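# Hook orange and blue cables on double posts

## Task

On every double post, get both cables seated correctly: the orange cable in the orange hook and the blue cable in the blue hook, each one resting beneath the hook's roof and held in past its lip. Some posts are not like this yet. Fix as many as possible, and do not disturb any post that is already right.

## Robot and tools

Setup. Four identical i2rt Big YAM arms (arm1, arm2, arm3, arm4) stand around a shared work area. Each arm has six revolute joints, a two-finger gripper and a wrist camera. Feet (base_link) in the scene frame, in metres: arm1 (0.648, 0.001, 0.803), which faces roughly +x. arm2 (-0.001, 0.657, 0.729), turned about 90 degrees clockwise. arm3 (-0.651, -0.005, 0.801), facing +x. arm4 (-0.006, -0.646, 0.788), turned about 90 degrees counter-clockwise. Each foot faces along its own +x. The tabletops are at z=0.720. Full reach is about 1.0 m from the joint1 axis.

Frames. One scene frame is used for every pose. Its origin is on the floor and +z is up. The point called hand lies between the finger pads, about 1 cm short of the tips. The fingers point along the hand's +z, and they open and close along its y. hand_target is where the hand would be at the joint targets currently held. Reported positions can be off by a centimetre or more, and more when the arm is stretched far.

move. This tool takes optional keys arm1..arm4, each with that arm's part of one action, plus cameras. An arm left out gets no new command, but it may still be driving toward an older target. Each arm part can hold the following.
- joints: absolute targets keyed by name. joint1_rad runs -2.879 to 2.879 and is the base yaw; positive is counter-clockwise from above. joint2_rad runs 0 to 3.141 and is the shoulder; 0 is back and level, and positive lifts it up and forward. joint3_rad runs 0 to 3.019 and is the elbow; 0 is folded. joint4_rad runs -1.692 to 1.57 and is hand pitch; positive tips the fingers up. joint5_rad runs -1.57 to 1.57 and is the sideways swing; positive goes to the arm's right. joint6_rad runs -2.094 to 2.094 and is roll; positive is clockwise seen from behind. gripper_m runs 0 to 0.093 and is the fingertip gap in metres. Values outside these ranges are refused.
- target: a single list of 7 numbers [x, y, z, qw, qx, qy, qz]. It is an absolute hand pose in the scene frame, in metres, with a wxyz quaternion. The hand travels in a straight line from its current hand_target toward that pose. When target is used, joints may contain only gripper_m.
- speed: the top speed along the path, 0.002 to 0.5 m/s, default 0.25. It is only valid together with target. Rotation is capped at twice that value in rad/s.
- min_time_s: 0.1 to 8 s. It sets the minimum duration of that arm's joint motions.
All motions in one call start together. Hand paths all finish together, paced by the slowest, and each lasts 0.5 to 10 s. A call never runs longer than 15 s. Paths do not avoid obstacles or other arms. The commanded pose is clipped each step to within 100 mm and 20 degrees of the measured pose. Hands lag, drift, can overshoot speed near full stretch, and often end 1 cm or more off the goal. cameras is a list chosen from arm1_cam_wrist..arm4_cam_wrist, cam_corner_a, cam_corner_b, cam_high, or "all". A move with no action returns the full state, all images and the scene number. Unknown keys make a call invalid.

wait: seconds from 0 to 10, with optional cameras. It commands nothing while time passes. zoom_image: camera plus region [x0, y0, x1, y1] in pixels, origin at the top-left, at most 504 by 504. It only works on a camera from the latest images. Wrist images are 672x504 fisheye; room images are 896x504. read_manual: section "licences", which returns legal text only. finished_scene: scene, an integer; it is final. The cables must stay correct with no robot holding them.

Results. For each robot you get joint_positions, the hand pose, hand_target, Joint velocities (rad/s, with gripper in m/s; "within noise" means stationary) and joint torques (N m, in joint order, with no offset removed; values 3 and 4 wrap at ±28). The "move" line gives each moved arm as "done" or its worst status. Status words: off_target means it stopped short and may still be pushing. time_out means it did not finish, and the joints now hold targets near where they stopped. not_followed means a safety check blocked the command; "pose unreachable" applies to targets. on_its_own lists motions you did not command in this call, and "held at" is the target, not the reading. "as last shown" marks robots left out of the call; their lines say "not commanded" or repeat earlier values. The pictures line lists the images in order, and images can be slightly older than the state. If a move or wait is refused, later move, wait and finished_scene calls in the same reply are skipped.

Gripper. Gripping a hard object, gripper_m reads up to about 5 mm under its width, or up to 2 mm over it. Closed on nothing, it reads 0.000 to 0.003. Full force begins about 5 mm below the touch reading. To let go, command well above the current reading.

Cautions. Never knock anything off the work area or onto the floor. Avoid arm-to-arm presses, and never close a gripper on another arm's fingers. The collision check can react too late, and it ignores contact between fingers, housings and cameras. Arms keep pushing against whatever they touch. To relieve a push, send the joint its reported position. Holding loads, long stretches or unreachable goals heat the motors. MOTOR HOT appears at 85 °C. At 100 °C an OVER-TEMPERATURE FAULT drops that arm for 30 to 60 s or more, and the affected keys read limit_stop_at_motor_heat; resend them afterwards. Move smoothly, never slam or release parts while they are moving, and remember the scene keeps running between calls.

Each tool is called by a JSON object that holds its "method" and its "body".

## Session

{"method": "move", "body": {}}

Scene clock: 0.00 s.
Joint torques (N m): no reading
Motor temperatures (°C): arm1=[22 21 22 21 17 20 20] | arm2=[23 22 21 20 17 18 22] | arm3=[19 20 24 19 17 20 18] | arm4=[22 18 22 20 19 19 20]
Heat: arm1: hottest joint1_rad 22 °C; arm2: hottest joint1_rad 23 °C; arm3: hottest joint3_rad 24 °C; arm4: hottest joint1_rad 22 °C.
Joint velocities: within noise
arm1.joint_positions: joint1_rad=-0.354 joint2_rad=+0.630 joint3_rad=+1.355 joint4_rad=-1.444 joint5_rad=-0.278 joint6_rad=-0.720 gripper_m=+0.09396
arm1.joint_status: not commanded
arm1.hand: x=+0.4284 y=+0.0404 z=+1.3081 quat_wxyz=(-0.105, +0.876, +0.211, -0.420) (m; scene frame)
arm1.hand_target: x=+0.4298 y=+0.0400 z=+1.3186 quat_wxyz=(-0.111, +0.871, +0.211, -0.429) (m; scene frame)
arm1.hand_status: not commanded
arm2.joint_positions: joint1_rad=-0.491 joint2_rad=+0.641 joint3_rad=+1.455 joint4_rad=-1.464 joint5_rad=-0.061 joint6_rad=+0.220 gripper_m=+0.09396
arm2.joint_status: not commanded
arm2.hand: x=-0.1059 y=+0.4674 z=+1.2691 quat_wxyz=(-0.292, -0.814, -0.370, +0.339) (m; scene frame)
arm2.hand_target: x=-0.1048 y=+0.4697 z=+1.2796 quat_wxyz=(-0.298, -0.809, -0.368, +0.348) (m; scene frame)
arm2.hand_status: not commanded
arm3.joint_positions: joint1_rad=-0.519 joint2_rad=+0.567 joint3_rad=+1.351 joint4_rad=-1.272 joint5_rad=+0.006 joint6_rad=+0.451 gripper_m=+0.09396
arm3.joint_status: not commanded
arm3.hand: x=-0.4487 y=-0.1280 z=+1.3424 quat_wxyz=(-0.508, -0.413, -0.756, +0.029) (m; scene frame)
arm3.hand_target: x=-0.4514 y=-0.1263 z=+1.3532 quat_wxyz=(-0.518, -0.410, -0.750, +0.029) (m; scene frame)
arm3.hand_status: not commanded
arm4.joint_positions: joint1_rad=-0.401 joint2_rad=+0.598 joint3_rad=+1.378 joint4_rad=-1.539 joint5_rad=+0.254 joint6_rad=+0.192 gripper_m=+0.09396
arm4.joint_status: not commanded
arm4.hand: x=+0.1098 y=-0.4786 z=+1.2882 quat_wxyz=(-0.377, +0.385, -0.829, -0.150) (m; scene frame)
arm4.hand_target: x=+0.1090 y=-0.4802 z=+1.2992 quat_wxyz=(-0.386, +0.381, -0.825, -0.158) (m; scene frame)
arm4.hand_status: not commanded
pictures: arm1_cam_wrist, arm2_cam_wrist, arm3_cam_wrist, arm4_cam_wrist, cam_corner_a, cam_corner_b, cam_high

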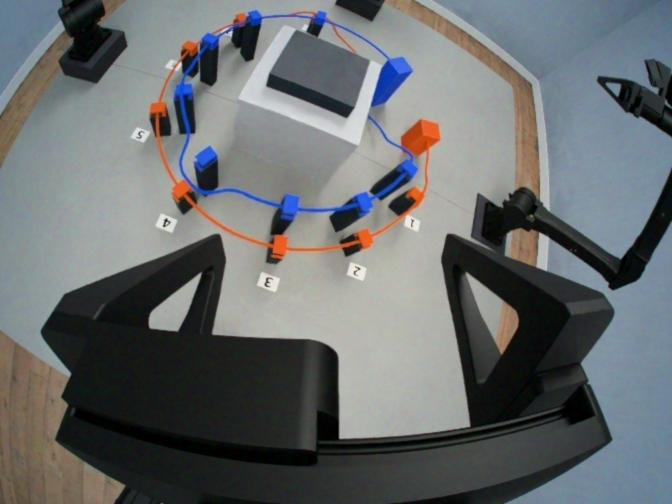

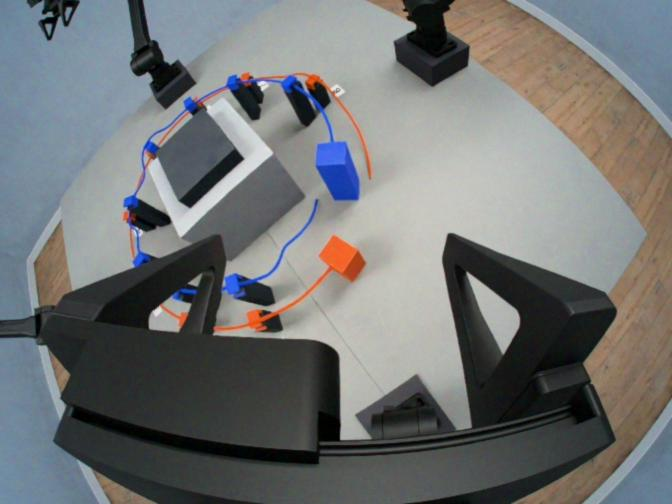

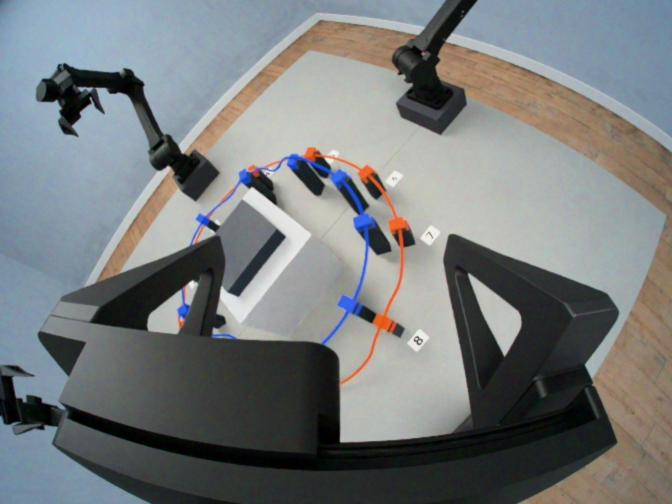

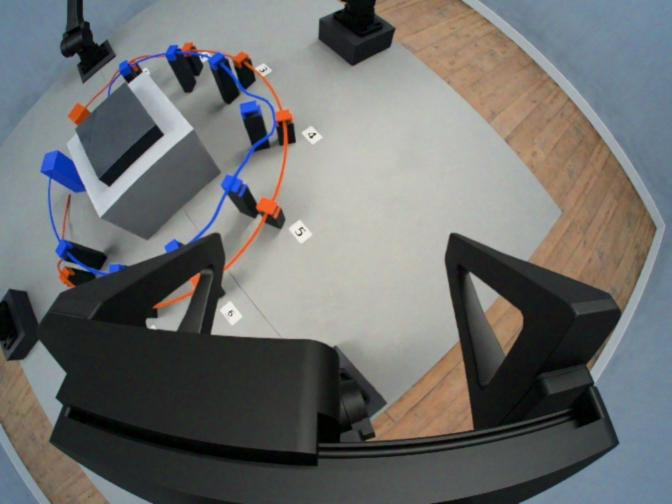

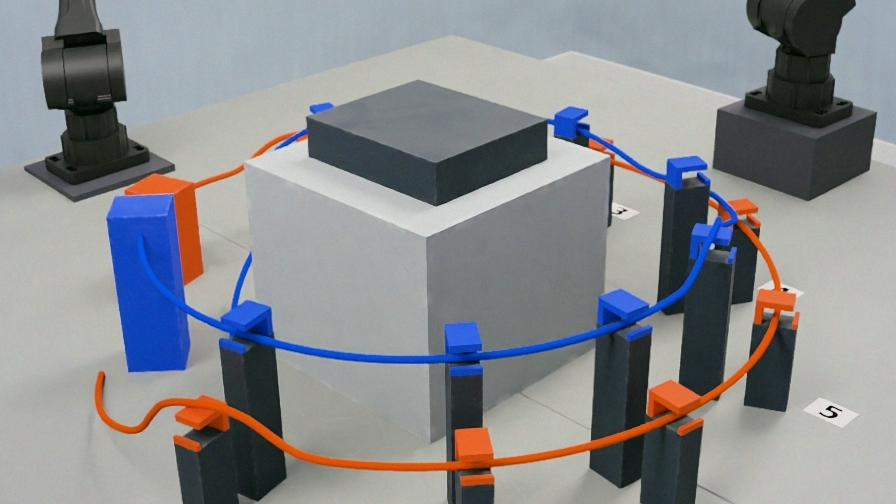

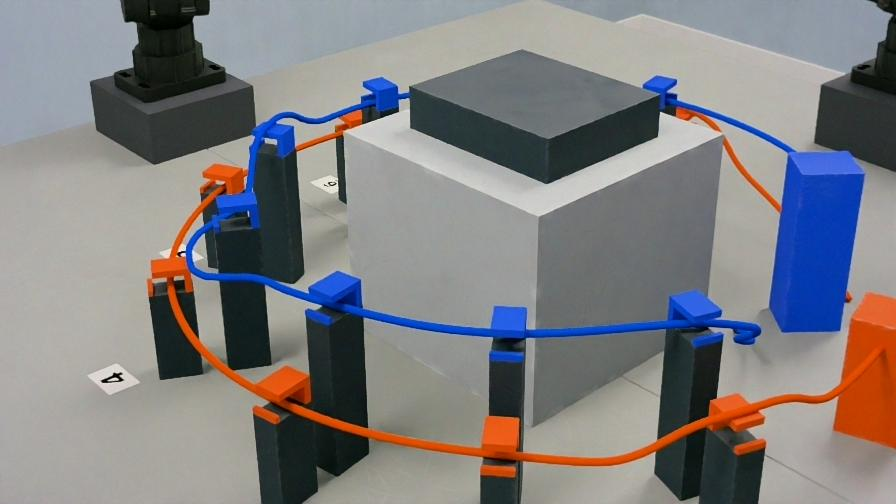

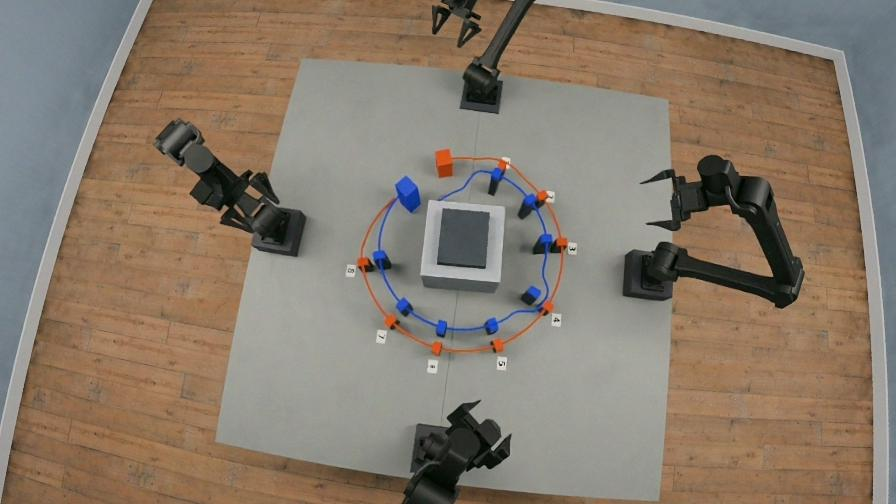

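{"method": "zoom_image", "body": {"camera": "cam_corner_b", "region": [120, 60, 380, 320]}}

{"method": "zoom_image", "body": {"camera": "cam_corner_b", "region": [240, 250, 540, 504]}}

{"method": "zoom_image", "body": {"camera": "cam_corner_b", "region": [600, 250, 896, 504]}}

{"method": "zoom_image", "body": {"camera": "cam_corner_a", "region": [60, 280, 320, 504]}}

{"method": "zoom_image", "body": {"camera": "cam_corner_a", "region": [400, 280, 720, 504]}}

{"method": "zoom_image", "body": {"camera": "cam_corner_a", "region": [540, 80, 860, 360]}}

{"method": "zoom_image", "body": {"camera": "arm1_cam_wrist", "region": [130, 60, 450, 280]}}

{"method": "zoom_image", "body": {"camera": "arm4_cam_wrist", "region": [100, 30, 340, 330]}}

{"method": "zoom_image", "body": {"camera": "arm3_cam_wrist", "region": [160, 120, 460, 400]}}

{"method": "zoom_image", "body": {"camera": "arm2_cam_wrist", "region": [100, 50, 400, 350]}}

{"method": "zoom_image", "body": {"camera": "cam_high", "region": [320, 120, 620, 400]}}

Scaled by 1.938 from the camera's 896x504 image, which has a finer 1280x720 frame.

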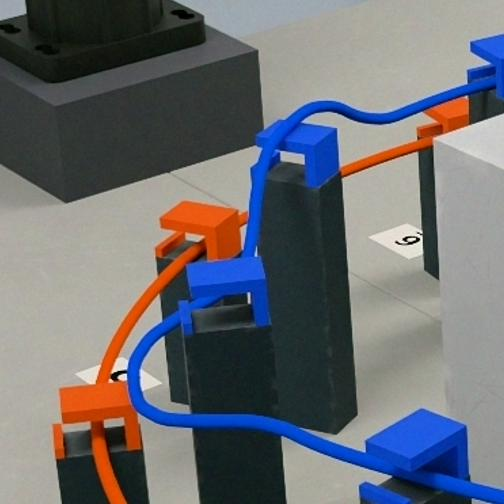

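Scaled by 1.680 from the camera's 896x504 image, which has a finer 1280x720 frame.

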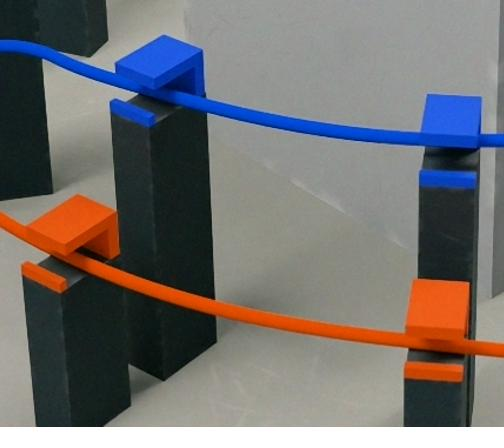

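Scaled by 1.703 from the camera's 896x504 image, which has a finer 1280x720 frame.

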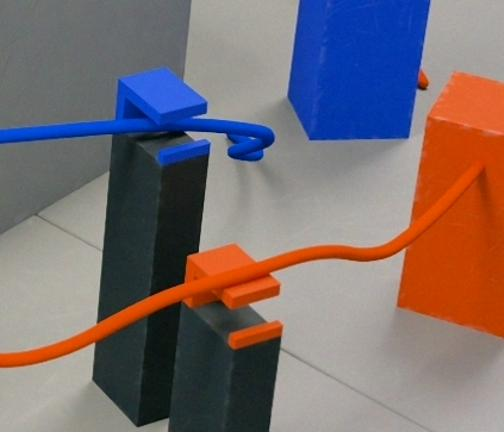

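Scaled by 1.938 from the camera's 896x504 image, which has a finer 1280x720 frame.

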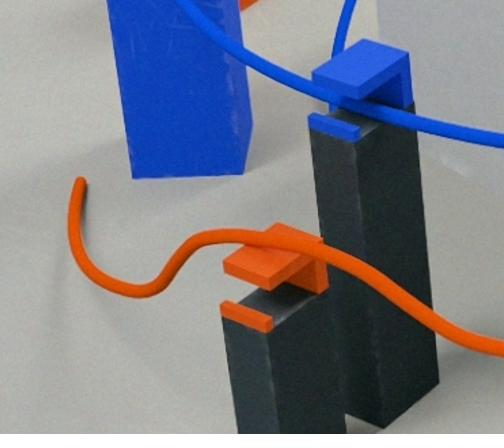

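Scaled by 1.575 from the camera's 896x504 image, which has a finer 1280x720 frame.

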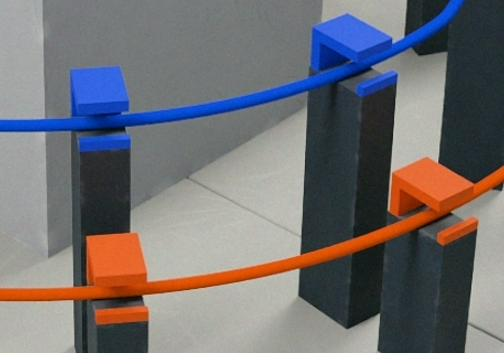

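Scaled by 1.575 from the camera's 896x504 image, which has a finer 1280x720 frame.

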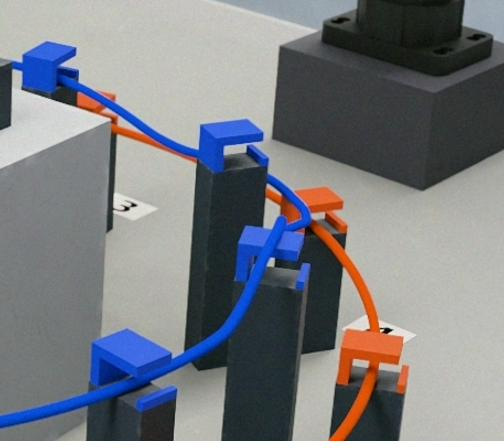

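Scaled by 1.575 from the camera's 672x504 image, which has a finer 960x720 frame.

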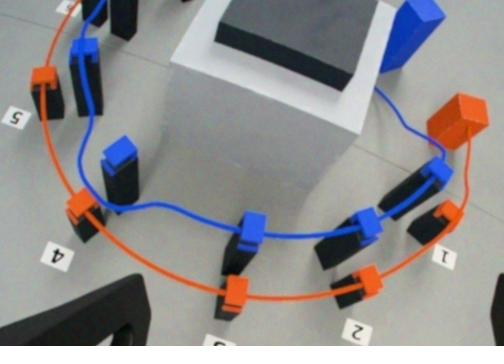

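Scaled by 1.680 from the camera's 672x504 image, which has a finer 960x720 frame.

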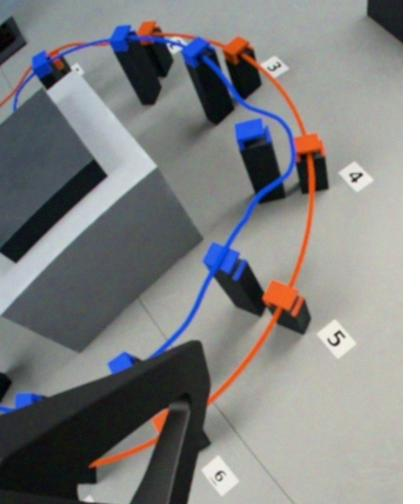

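Scaled by 1.680 from the camera's 672x504 image, which has a finer 960x720 frame.

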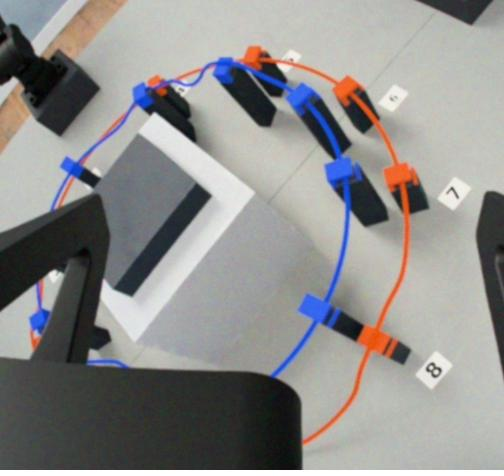

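Scaled by 1.680 from the camera's 672x504 image, which has a finer 960x720 frame.

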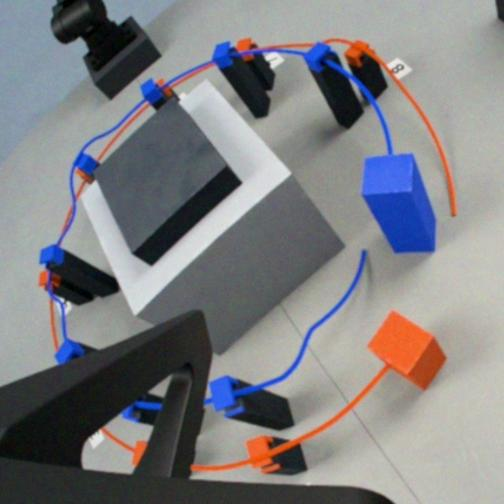

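Scaled by 1.680 from the camera's 896x504 image, which has a finer 1280x720 frame.

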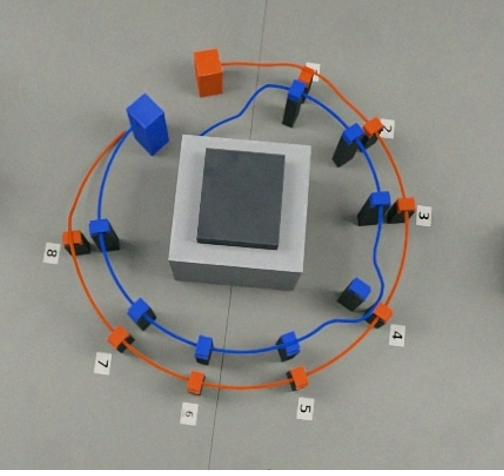

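{"method": "zoom_image", "body": {"camera": "cam_high", "region": [600, 230, 700, 320]}}

{"method": "zoom_image", "body": {"camera": "cam_high", "region": [240, 190, 320, 270]}}

{"method": "zoom_image", "body": {"camera": "cam_high", "region": [440, 50, 520, 130]}}

{"method": "zoom_image", "body": {"camera": "cam_high", "region": [460, 250, 600, 380]}}

{"method": "zoom_image", "body": {"camera": "cam_corner_b", "region": [170, 80, 320, 230]}}

{"method": "zoom_image", "body": {"camera": "cam_corner_a", "region": [640, 130, 820, 310]}}

{"method": "zoom_image", "body": {"camera": "arm4_cam_wrist", "region": [190, 30, 340, 250]}}

{"method": "zoom_image", "body": {"camera": "cam_corner_b", "region": [640, 260, 800, 420]}}

{"method": "zoom_image", "body": {"camera": "cam_corner_a", "region": [80, 290, 300, 504]}}

Scaled by 5.040 from the camera's 896x504 image, which has a finer 1280x720 frame.

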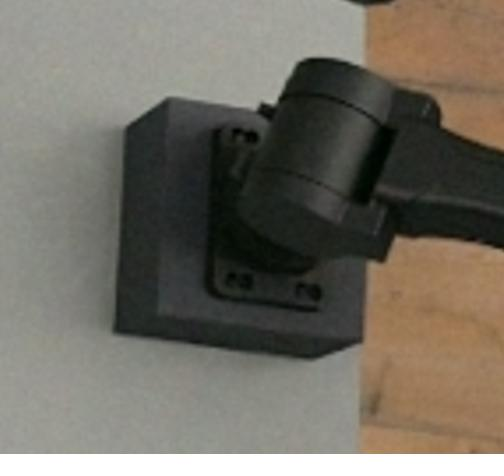

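Scaled by 6.300 from the camera's 896x504 image, which has a finer 1280x720 frame.

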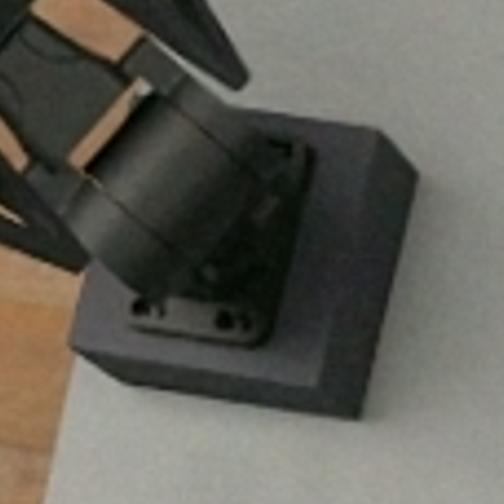

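Scaled by 6.300 from the camera's 896x504 image, which has a finer 1280x720 frame.

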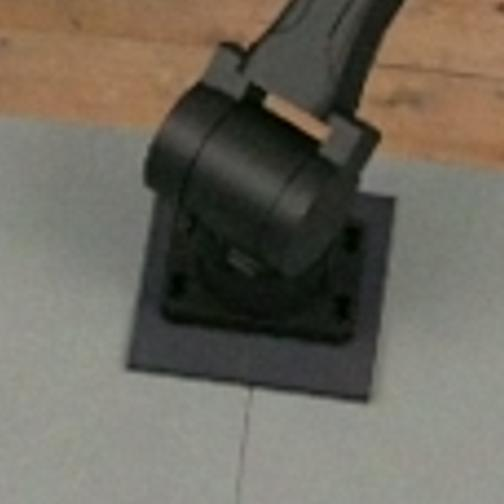

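Scaled by 3.600 from the camera's 896x504 image, which has a finer 1280x720 frame.

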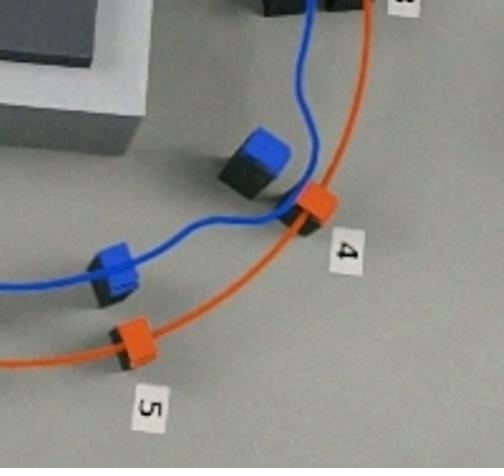

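Scaled by 3.360 from the camera's 896x504 image, which has a finer 1280x720 frame.

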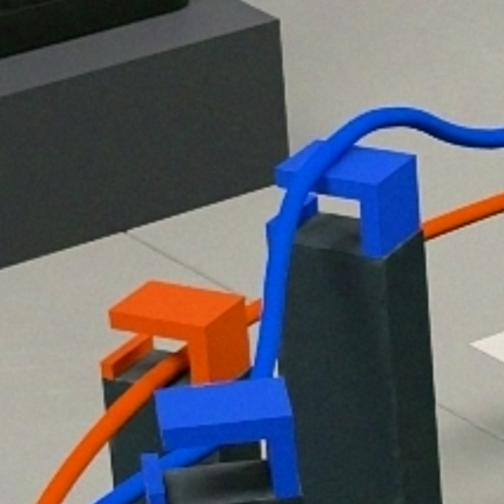

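Scaled by 2.800 from the camera's 896x504 image, which has a finer 1280x720 frame.

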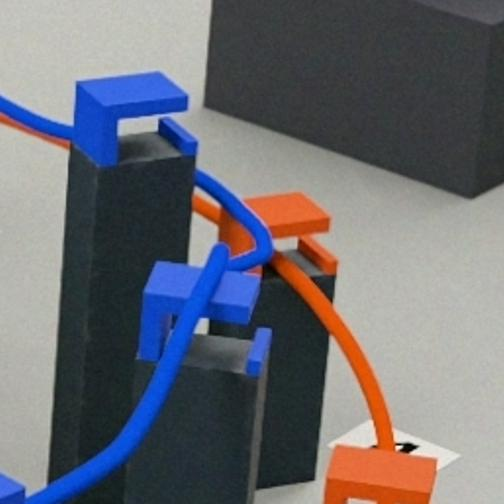

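Scaled by 2.291 from the camera's 672x504 image, which has a finer 960x720 frame.

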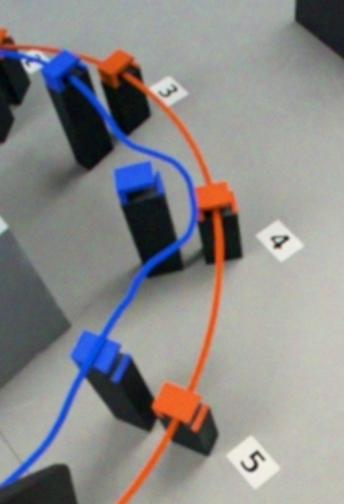

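Scaled by 3.150 from the camera's 896x504 image, which has a finer 1280x720 frame.

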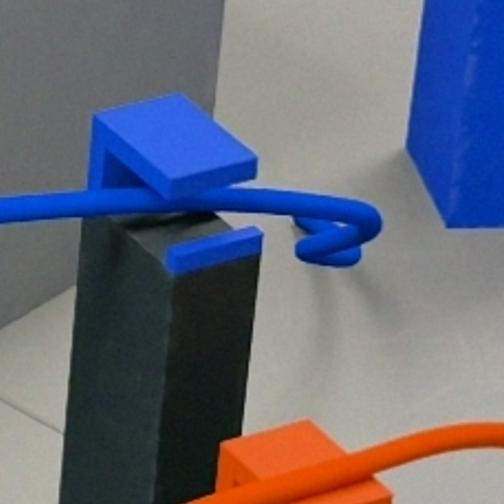

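Scaled by 2.291 from the camera's 896x504 image, which has a finer 1280x720 frame.

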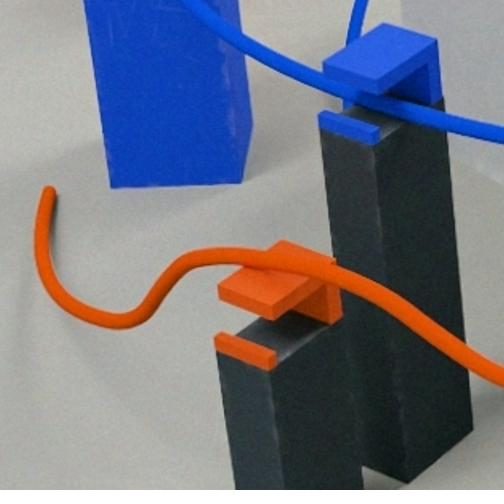

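{"method": "move", "body": {"arm1": {"target": [0.300, -0.100, 1.03, -0.1818, 0.8196, 0.529, -0.1175], "speed": 0.35, "joints": {"gripper_m": 0.05}}, "arm2": {"target": [0.133, 0.365, 0.94, 0.2159, 0.9725, -0.0833, -0.0185], "speed": 0.35, "joints": {"gripper_m": 0.05}}, "arm3": {"target": [-0.378, -0.073, 0.94, 0.133, 0.600, 0.770, 0.171], "speed": 0.35, "joints": {"gripper_m": 0.05}}, "arm4": {"target": [0.106, -0.293, 1.00, -0.05, -0.2253, 0.95, 0.2108], "speed": 0.35, "joints": {"gripper_m": 0.05}}, "cameras": ["all"]}}

Scene clock: 313.13 s.
Joint torques (N m): arm1=[-0.26 -5.3 10.25 1.35 0.31 -0.23] | arm2=[-0.97 -2.55 9.57 1.52 0.2 0.05] | arm3=[1.03 -3.37 10 1.14 -0.17 0.23] | arm4=[-0.67 -7.12 11.37 1.25 -0.36 0.15]
Motor temperatures (°C): arm1=[21 21 31 20 17 19 20] | arm2=[22 21 30 19 17 17 21] | arm3=[19 20 35 19 17 19 18] | arm4=[21 18 30 20 19 19 20]
Heat: arm1: hottest joint3_rad 31 °C; arm2: hottest joint3_rad 30 °C; arm3: hottest joint3_rad 35 °C; arm4: hottest joint3_rad 30 °C.
move: arm1 done; arm2 off_target; arm3 done; arm4 done
Joint velocities: within noise
arm1.joint_positions: joint1_rad=+0.450 joint2_rad=+1.110 joint3_rad=+0.978 joint4_rad=-1.177 joint5_rad=+0.321 joint6_rad=-0.745 gripper_m=+0.05007
arm1.joint_status: all done
arm1.hand: x=+0.3051 y=-0.0957 z=+1.0260 quat_wxyz=(-0.178, +0.826, +0.524, -0.108) (m; scene frame)
arm1.hand_target: x=+0.3001 y=-0.1000 z=+1.0301 quat_wxyz=(-0.182, +0.820, +0.529, -0.118) (m; scene frame)
arm1.hand_status: done (0.008 m and 1.5 deg from the pose sent, 0.337 m and 52.0 deg at the start)
arm2.joint_positions: joint1_rad=+0.572 joint2_rad=+0.941 joint3_rad=+0.834 joint4_rad=-1.110 joint5_rad=+0.203 joint6_rad=+2.081 gripper_m=+0.05009
arm2.joint_status: all done
arm2.hand: x=+0.1310 y=+0.3677 z=+0.9402 quat_wxyz=(-0.207, -0.978, +0.003, -0.007) (m; scene frame)
arm2.hand_target: x=+0.1322 y=+0.3645 z=+0.9401 quat_wxyz=(-0.209, -0.978, +0.009, -0.010) (m; scene frame)
arm2.hand_status: off_target (0.003 m and 9.7 deg from the pose sent, 0.419 m and 67.7 deg at the start; a joint's target at an end of its range on 31 of 78 steps)
arm3.joint_positions: joint1_rad=-0.374 joint2_rad=+0.815 joint3_rad=+0.608 joint4_rad=-0.984 joint5_rad=-0.258 joint6_rad=+0.952 gripper_m=+0.05013
arm3.joint_status: all done
arm3.hand: x=-0.3786 y=-0.0734 z=+0.9461 quat_wxyz=(-0.139, -0.593, -0.775, -0.170) (m; scene frame)
arm3.hand_target: x=-0.3782 y=-0.0730 z=+0.9402 quat_wxyz=(-0.133, -0.600, -0.770, -0.171) (m; scene frame)
arm3.hand_status: done (0.006 m and 1.2 deg from the pose sent, 0.412 m and 53.7 deg at the start)
arm4.joint_positions: joint1_rad=-0.459 joint2_rad=+1.125 joint3_rad=+0.967 joint4_rad=-1.153 joint5_rad=-0.354 joint6_rad=+0.664 gripper_m=+0.05011
arm4.joint_status: all done
arm4.hand: x=+0.0996 y=-0.2967 z=+0.9963 quat_wxyz=(+0.055, +0.237, -0.948, -0.203) (m; scene frame)
arm4.hand_target: x=+0.1060 y=-0.2932 z=+1.0000 quat_wxyz=(+0.050, +0.225, -0.950, -0.211) (m; scene frame)
arm4.hand_status: done (0.008 m and 1.7 deg from the pose sent, 0.343 m and 55.0 deg at the start)
pictures: arm1_cam_wrist, arm2_cam_wrist, arm3_cam_wrist, arm4_cam_wrist, cam_corner_a, cam_corner_b, cam_high
camera_calibration:
arm1_cam_wrist: T_world_to_cam=[[-0.829672, 0.379024, 0.409861, -0.132733], [0.555463, 0.633787, 0.538308, -0.657603], [-0.0557327, 0.674281, -0.736369, 0.96105], [0, 0, 0, 1]] pos_world=[0.308711, -0.180929, 1.11608]
arm2_cam_wrist: T_world_to_cam=[[-0.0109777, 0.915589, -0.401966, 0.0385309], [0.808745, 0.244537, 0.534914, -0.69539], [0.588056, -0.319216, -0.743163, 0.864453], [0, 0, 0, 1]] pos_world=[0.0544697, 0.410717, 1.02989]
arm3_cam_wrist: T_world_to_cam=[[-0.875673, -0.233722, -0.422576, 0.0501021], [-0.444799, 0.731085, 0.517368, -0.600288], [0.188019, 0.641006, -0.74415, 0.947782], [0, 0, 0, 1]] pos_world=[-0.401335, -0.156964, 1.03703]
arm4_cam_wrist: T_world_to_cam=[[0.431325, -0.799263, -0.418496, 0.136238], [-0.591356, -0.600783, 0.53792, -0.652568], [-0.681364, 0.0154621, -0.731781, 0.924809], [0, 0, 0, 1]] pos_world=[0.185469, -0.297461, 1.0848]

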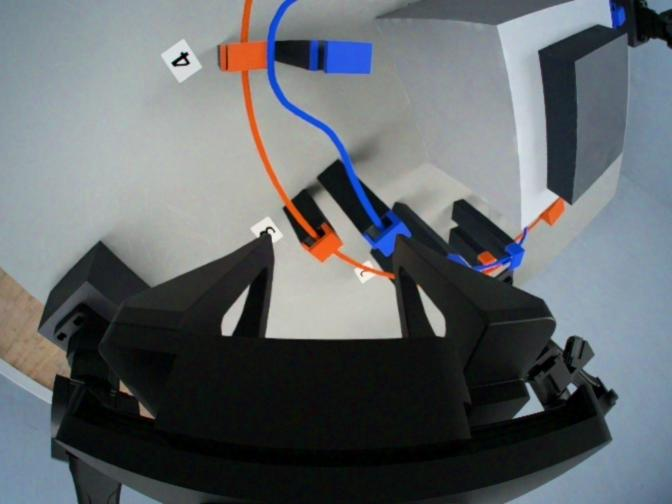

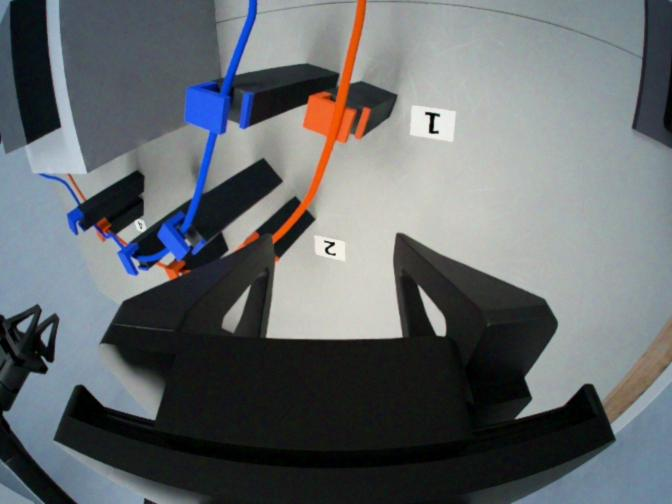

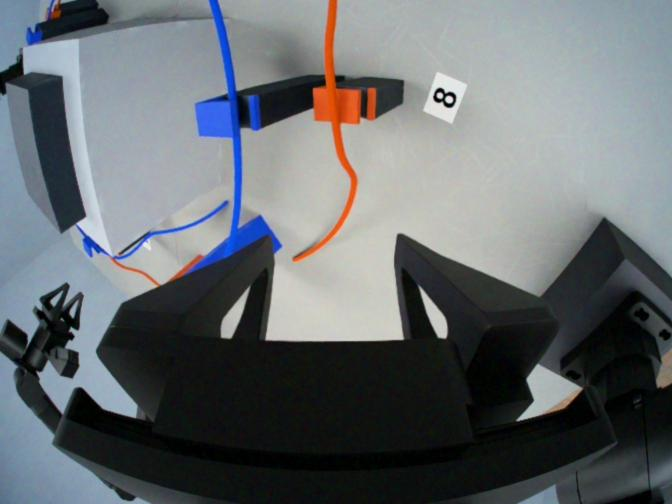

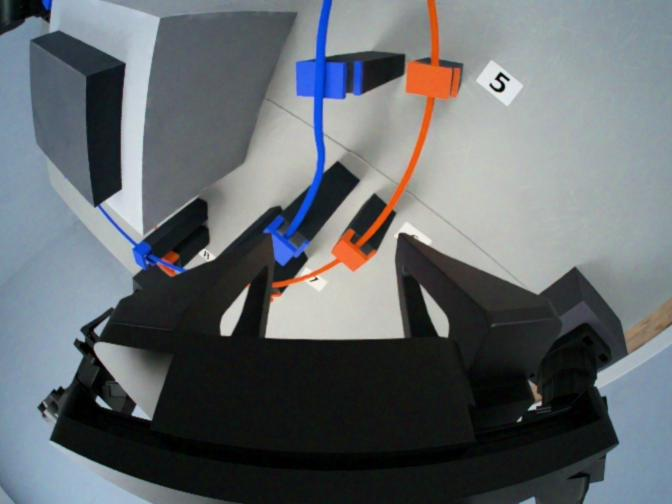

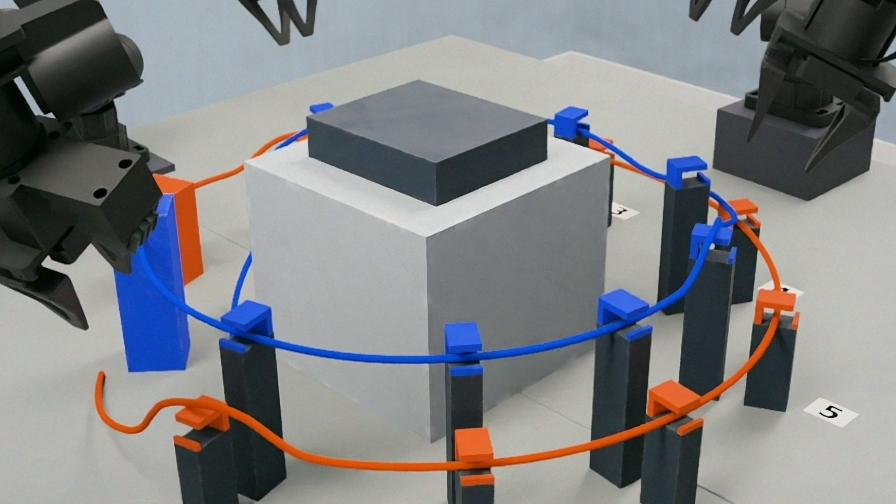

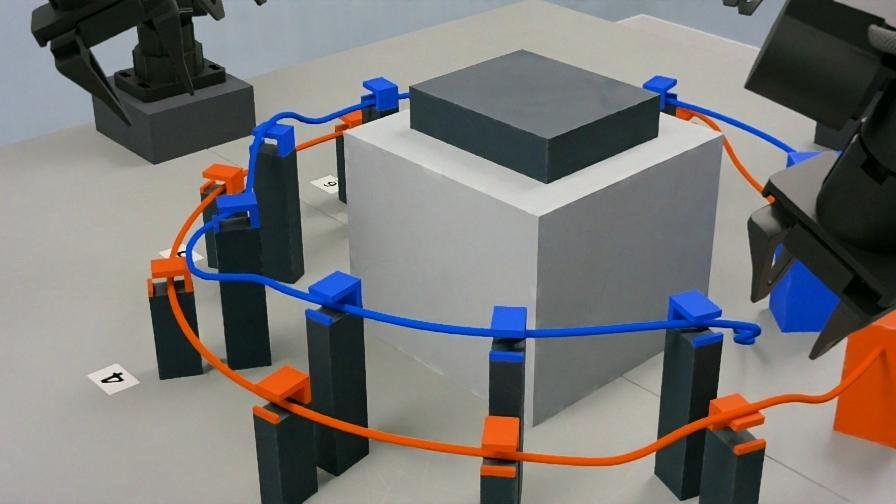

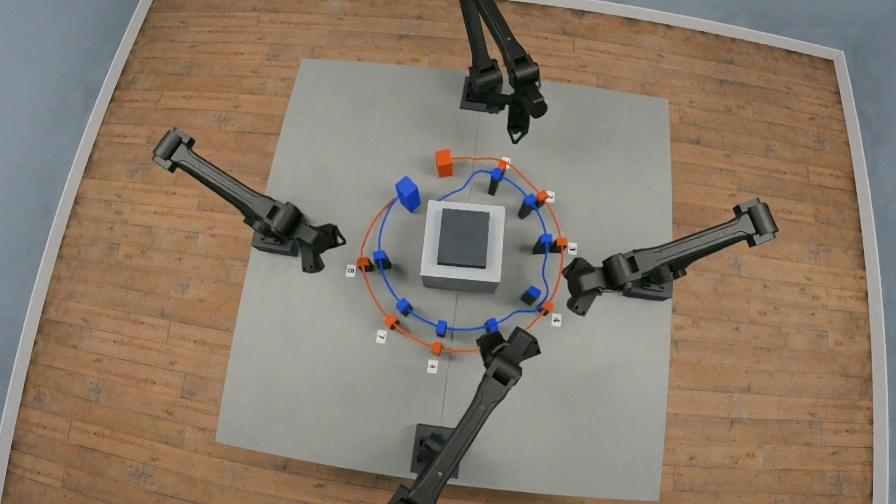

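{"method": "move", "body": {"arm2": {"joints": {"joint6_rad": -0.75}, "min_time_s": 1.0}, "arm3": {"target": [-0.349, -0.0625, 0.858, 0.133, 0.600, 0.770, 0.171], "speed": 0.15}, "arm4": {"target": [0.0934, -0.2493, 0.9265, -0.0525, -0.2365, 0.9473, 0.2102], "speed": 0.15}, "cameras": ["arm3_cam_wrist", "arm4_cam_wrist", "cam_corner_a"]}}

{"method": "move", "body": {"arm2": {"target": [0.079, 0.354, 0.87, -0.034, 0.1532, 0.9642, -0.2139], "speed": 0.2}, "cameras": ["arm2_cam_wrist", "cam_corner_b"]}}

Scene clock: 418.90 s.
Joint torques (N m): arm1=[-0.26 -5.3 10.26 1.35 0.31 -0.25] | arm2=[-1.08 -2.61 9.65 1.63 0.05 -0.02] | arm3=[1.79 -4.84 8.68 1.18 0.05 0.23] | arm4=[1.49 -8.41 10.52 1.22 -0.05 0.14]
Motor temperatures (°C): arm1=[21 21 31 20 17 19 20] | arm2=[22 21 34 19 17 17 21] | arm3=[19 19 36 19 17 19 18] | arm4=[20 19 35 20 19 19 20]
Heat: arm1: hottest joint3_rad 31 °C; arm2: hottest joint3_rad 34 °C; arm3: hottest joint3_rad 36 °C; arm4: hottest joint3_rad 35 °C.
move: arm2 done; arm3 done; arm4 done
Joint velocities: within noise
arm1: as last shown
arm2.joint_positions: joint1_rad=+0.572 joint2_rad=+0.941 joint3_rad=+0.834 joint4_rad=-1.110 joint5_rad=+0.203 joint6_rad=-0.741 gripper_m=+0.05009
arm2.joint_status: all done
arm2.hand: x=+0.1310 y=+0.3677 z=+0.9402 quat_wxyz=(-0.040, -0.159, -0.965, +0.203) (m; scene frame)
arm2.hand_target: x=+0.1322 y=+0.3645 z=+0.9401 quat_wxyz=(-0.042, -0.156, -0.965, +0.205) (m; scene frame)
arm2.hand_status: not commanded
arm3.joint_positions: joint1_rad=-0.295 joint2_rad=+1.023 joint3_rad=+0.483 joint4_rad=-0.627 joint5_rad=-0.230 joint6_rad=+1.037 gripper_m=+0.05013
arm3.joint_status: not commanded
arm3.hand: x=-0.3475 y=-0.0658 z=+0.8655 quat_wxyz=(-0.140, -0.596, -0.772, -0.172) (m; scene frame)
arm3.hand_target: x=-0.3493 y=-0.0625 z=+0.8583 quat_wxyz=(-0.133, -0.600, -0.770, -0.171) (m; scene frame)
arm3.hand_status: done (0.008 m and 1.0 deg from the pose sent, 0.093 m and 1.2 deg at the start)
arm4.joint_positions: joint1_rad=-0.398 joint2_rad=+1.271 joint3_rad=+0.893 joint4_rad=-0.901 joint5_rad=-0.341 joint6_rad=+0.729 gripper_m=+0.05011
arm4.joint_status: not commanded
arm4.hand: x=+0.0961 y=-0.2549 z=+0.9272 quat_wxyz=(+0.053, +0.237, -0.947, -0.208) (m; scene frame)
arm4.hand_target: x=+0.0934 y=-0.2494 z=+0.9266 quat_wxyz=(+0.052, +0.236, -0.947, -0.210) (m; scene frame)
arm4.hand_status: done (0.006 m and 0.2 deg from the pose sent, 0.085 m and 0.9 deg at the start)
pictures: arm3_cam_wrist, arm4_cam_wrist, cam_corner_a
camera_calibration:
arm3_cam_wrist: T_world_to_cam=[[-0.875033, -0.225359, -0.428404, 0.0509583], [-0.44211, 0.732465, 0.517719, -0.549652], [0.197119, 0.642424, -0.740565, 0.877217], [0, 0, 0, 1]] pos_world=[-0.371332, -0.14946, 0.956032]
arm4_cam_wrist: T_world_to_cam=[[0.430492, -0.794847, -0.427661, 0.151964], [-0.591814, -0.606317, 0.531164, -0.587477], [-0.681493, 0.0244338, -0.731417, 0.873178], [0, 0, 0, 1]] pos_world=[0.181968, -0.256744, 1.01569]

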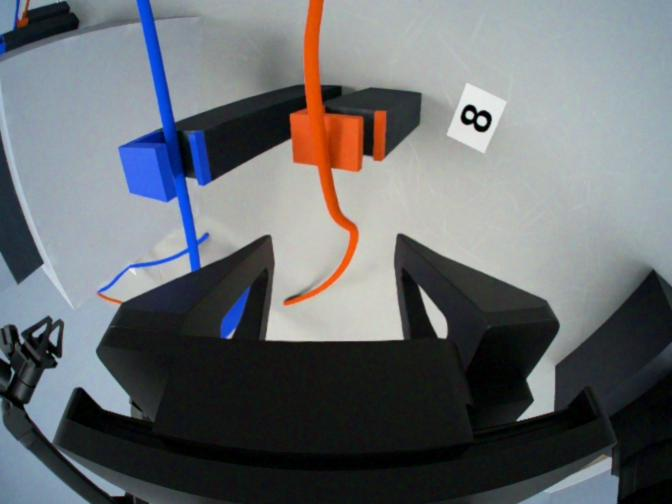

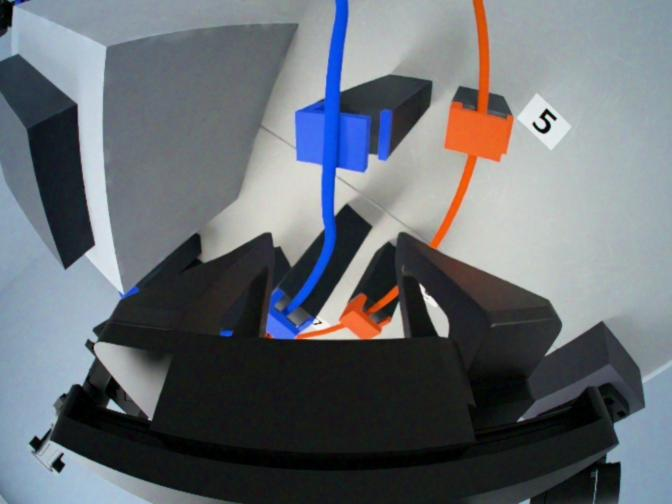

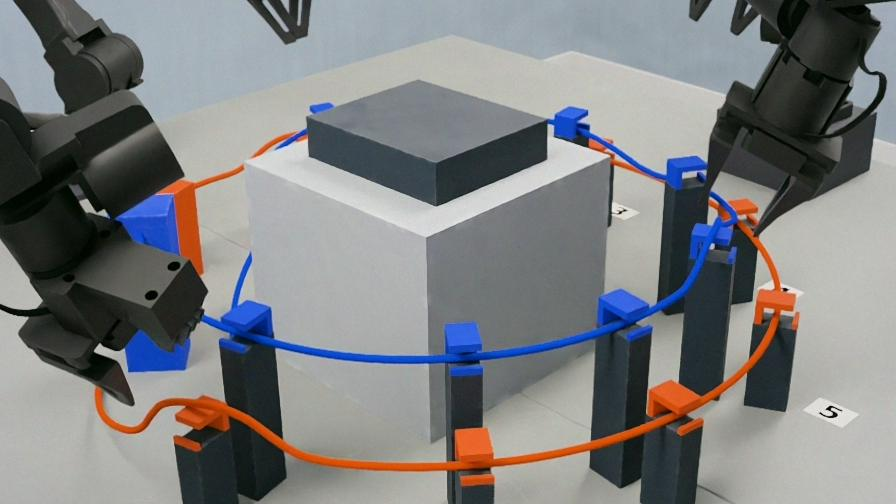

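Scene clock: 420.27 s.
Joint torques (N m): arm1=[-0.26 -5.3 10.25 1.33 0.31 -0.25] | arm2=[-1.49 -2.78 9.29 1.65 0.32 0] | arm3=[1.73 -4.84 8.66 1.2 0.06 0.23] | arm4=[1.44 -8.29 10.51 1.26 -0.06 0.15]
Motor temperatures (°C): arm1=[21 21 31 20 17 19 20] | arm2=[22 21 34 19 17 17 21] | arm3=[19 19 36 19 17 19 18] | arm4=[20 19 35 20 19 19 20]
Heat: arm1: hottest joint3_rad 31 °C; arm2: hottest joint3_rad 34 °C; arm3: hottest joint3_rad 36 °C; arm4: hottest joint3_rad 35 °C.
move: arm2 done
Joint velocities: within noise
arm1, arm3, arm4: as last shown
arm2.joint_positions: joint1_rad=+0.461 joint2_rad=+0.986 joint3_rad=+0.672 joint4_rad=-0.944 joint5_rad=+0.291 joint6_rad=-0.874 gripper_m=+0.05009
arm2.joint_status: not commanded
arm2.hand: x=+0.0804 y=+0.3581 z=+0.8701 quat_wxyz=(+0.033, -0.153, -0.965, +0.211) (m; scene frame)
arm2.hand_target: x=+0.0789 y=+0.3541 z=+0.8700 quat_wxyz=(+0.034, -0.153, -0.964, +0.214) (m; scene frame)
arm2.hand_status: done (0.004 m and 0.4 deg from the pose sent, 0.088 m and 8.6 deg at the start)
pictures: arm2_cam_wrist, cam_corner_b
camera_calibration:
arm2_cam_wrist: T_world_to_cam=[[-0.262465, -0.868805, 0.41987, -0.0371092], [-0.705764, 0.469572, 0.530471, -0.5696], [-0.658035, -0.157099, -0.736417, 0.87531], [0, 0, 0, 1]] pos_world=[0.164241, 0.372738, 0.962331]

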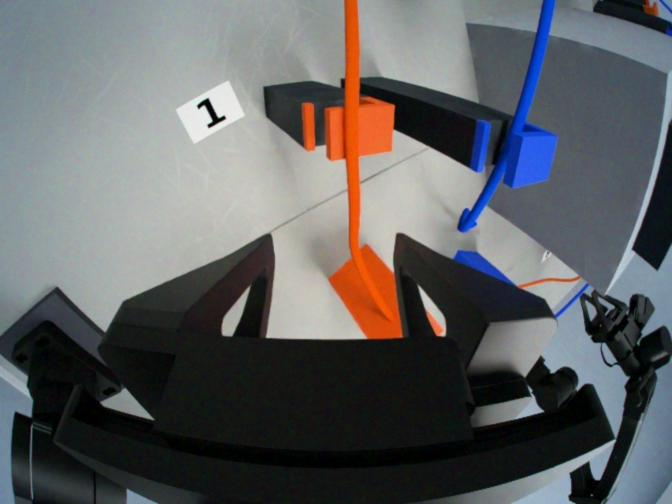

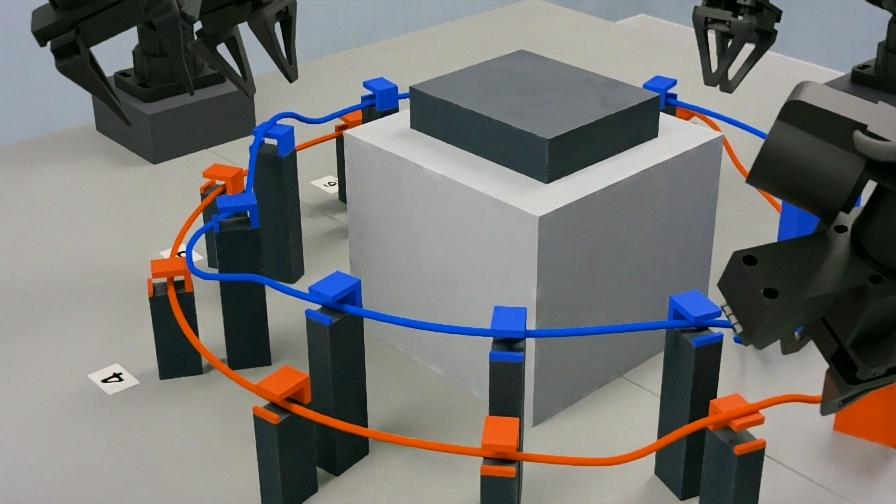

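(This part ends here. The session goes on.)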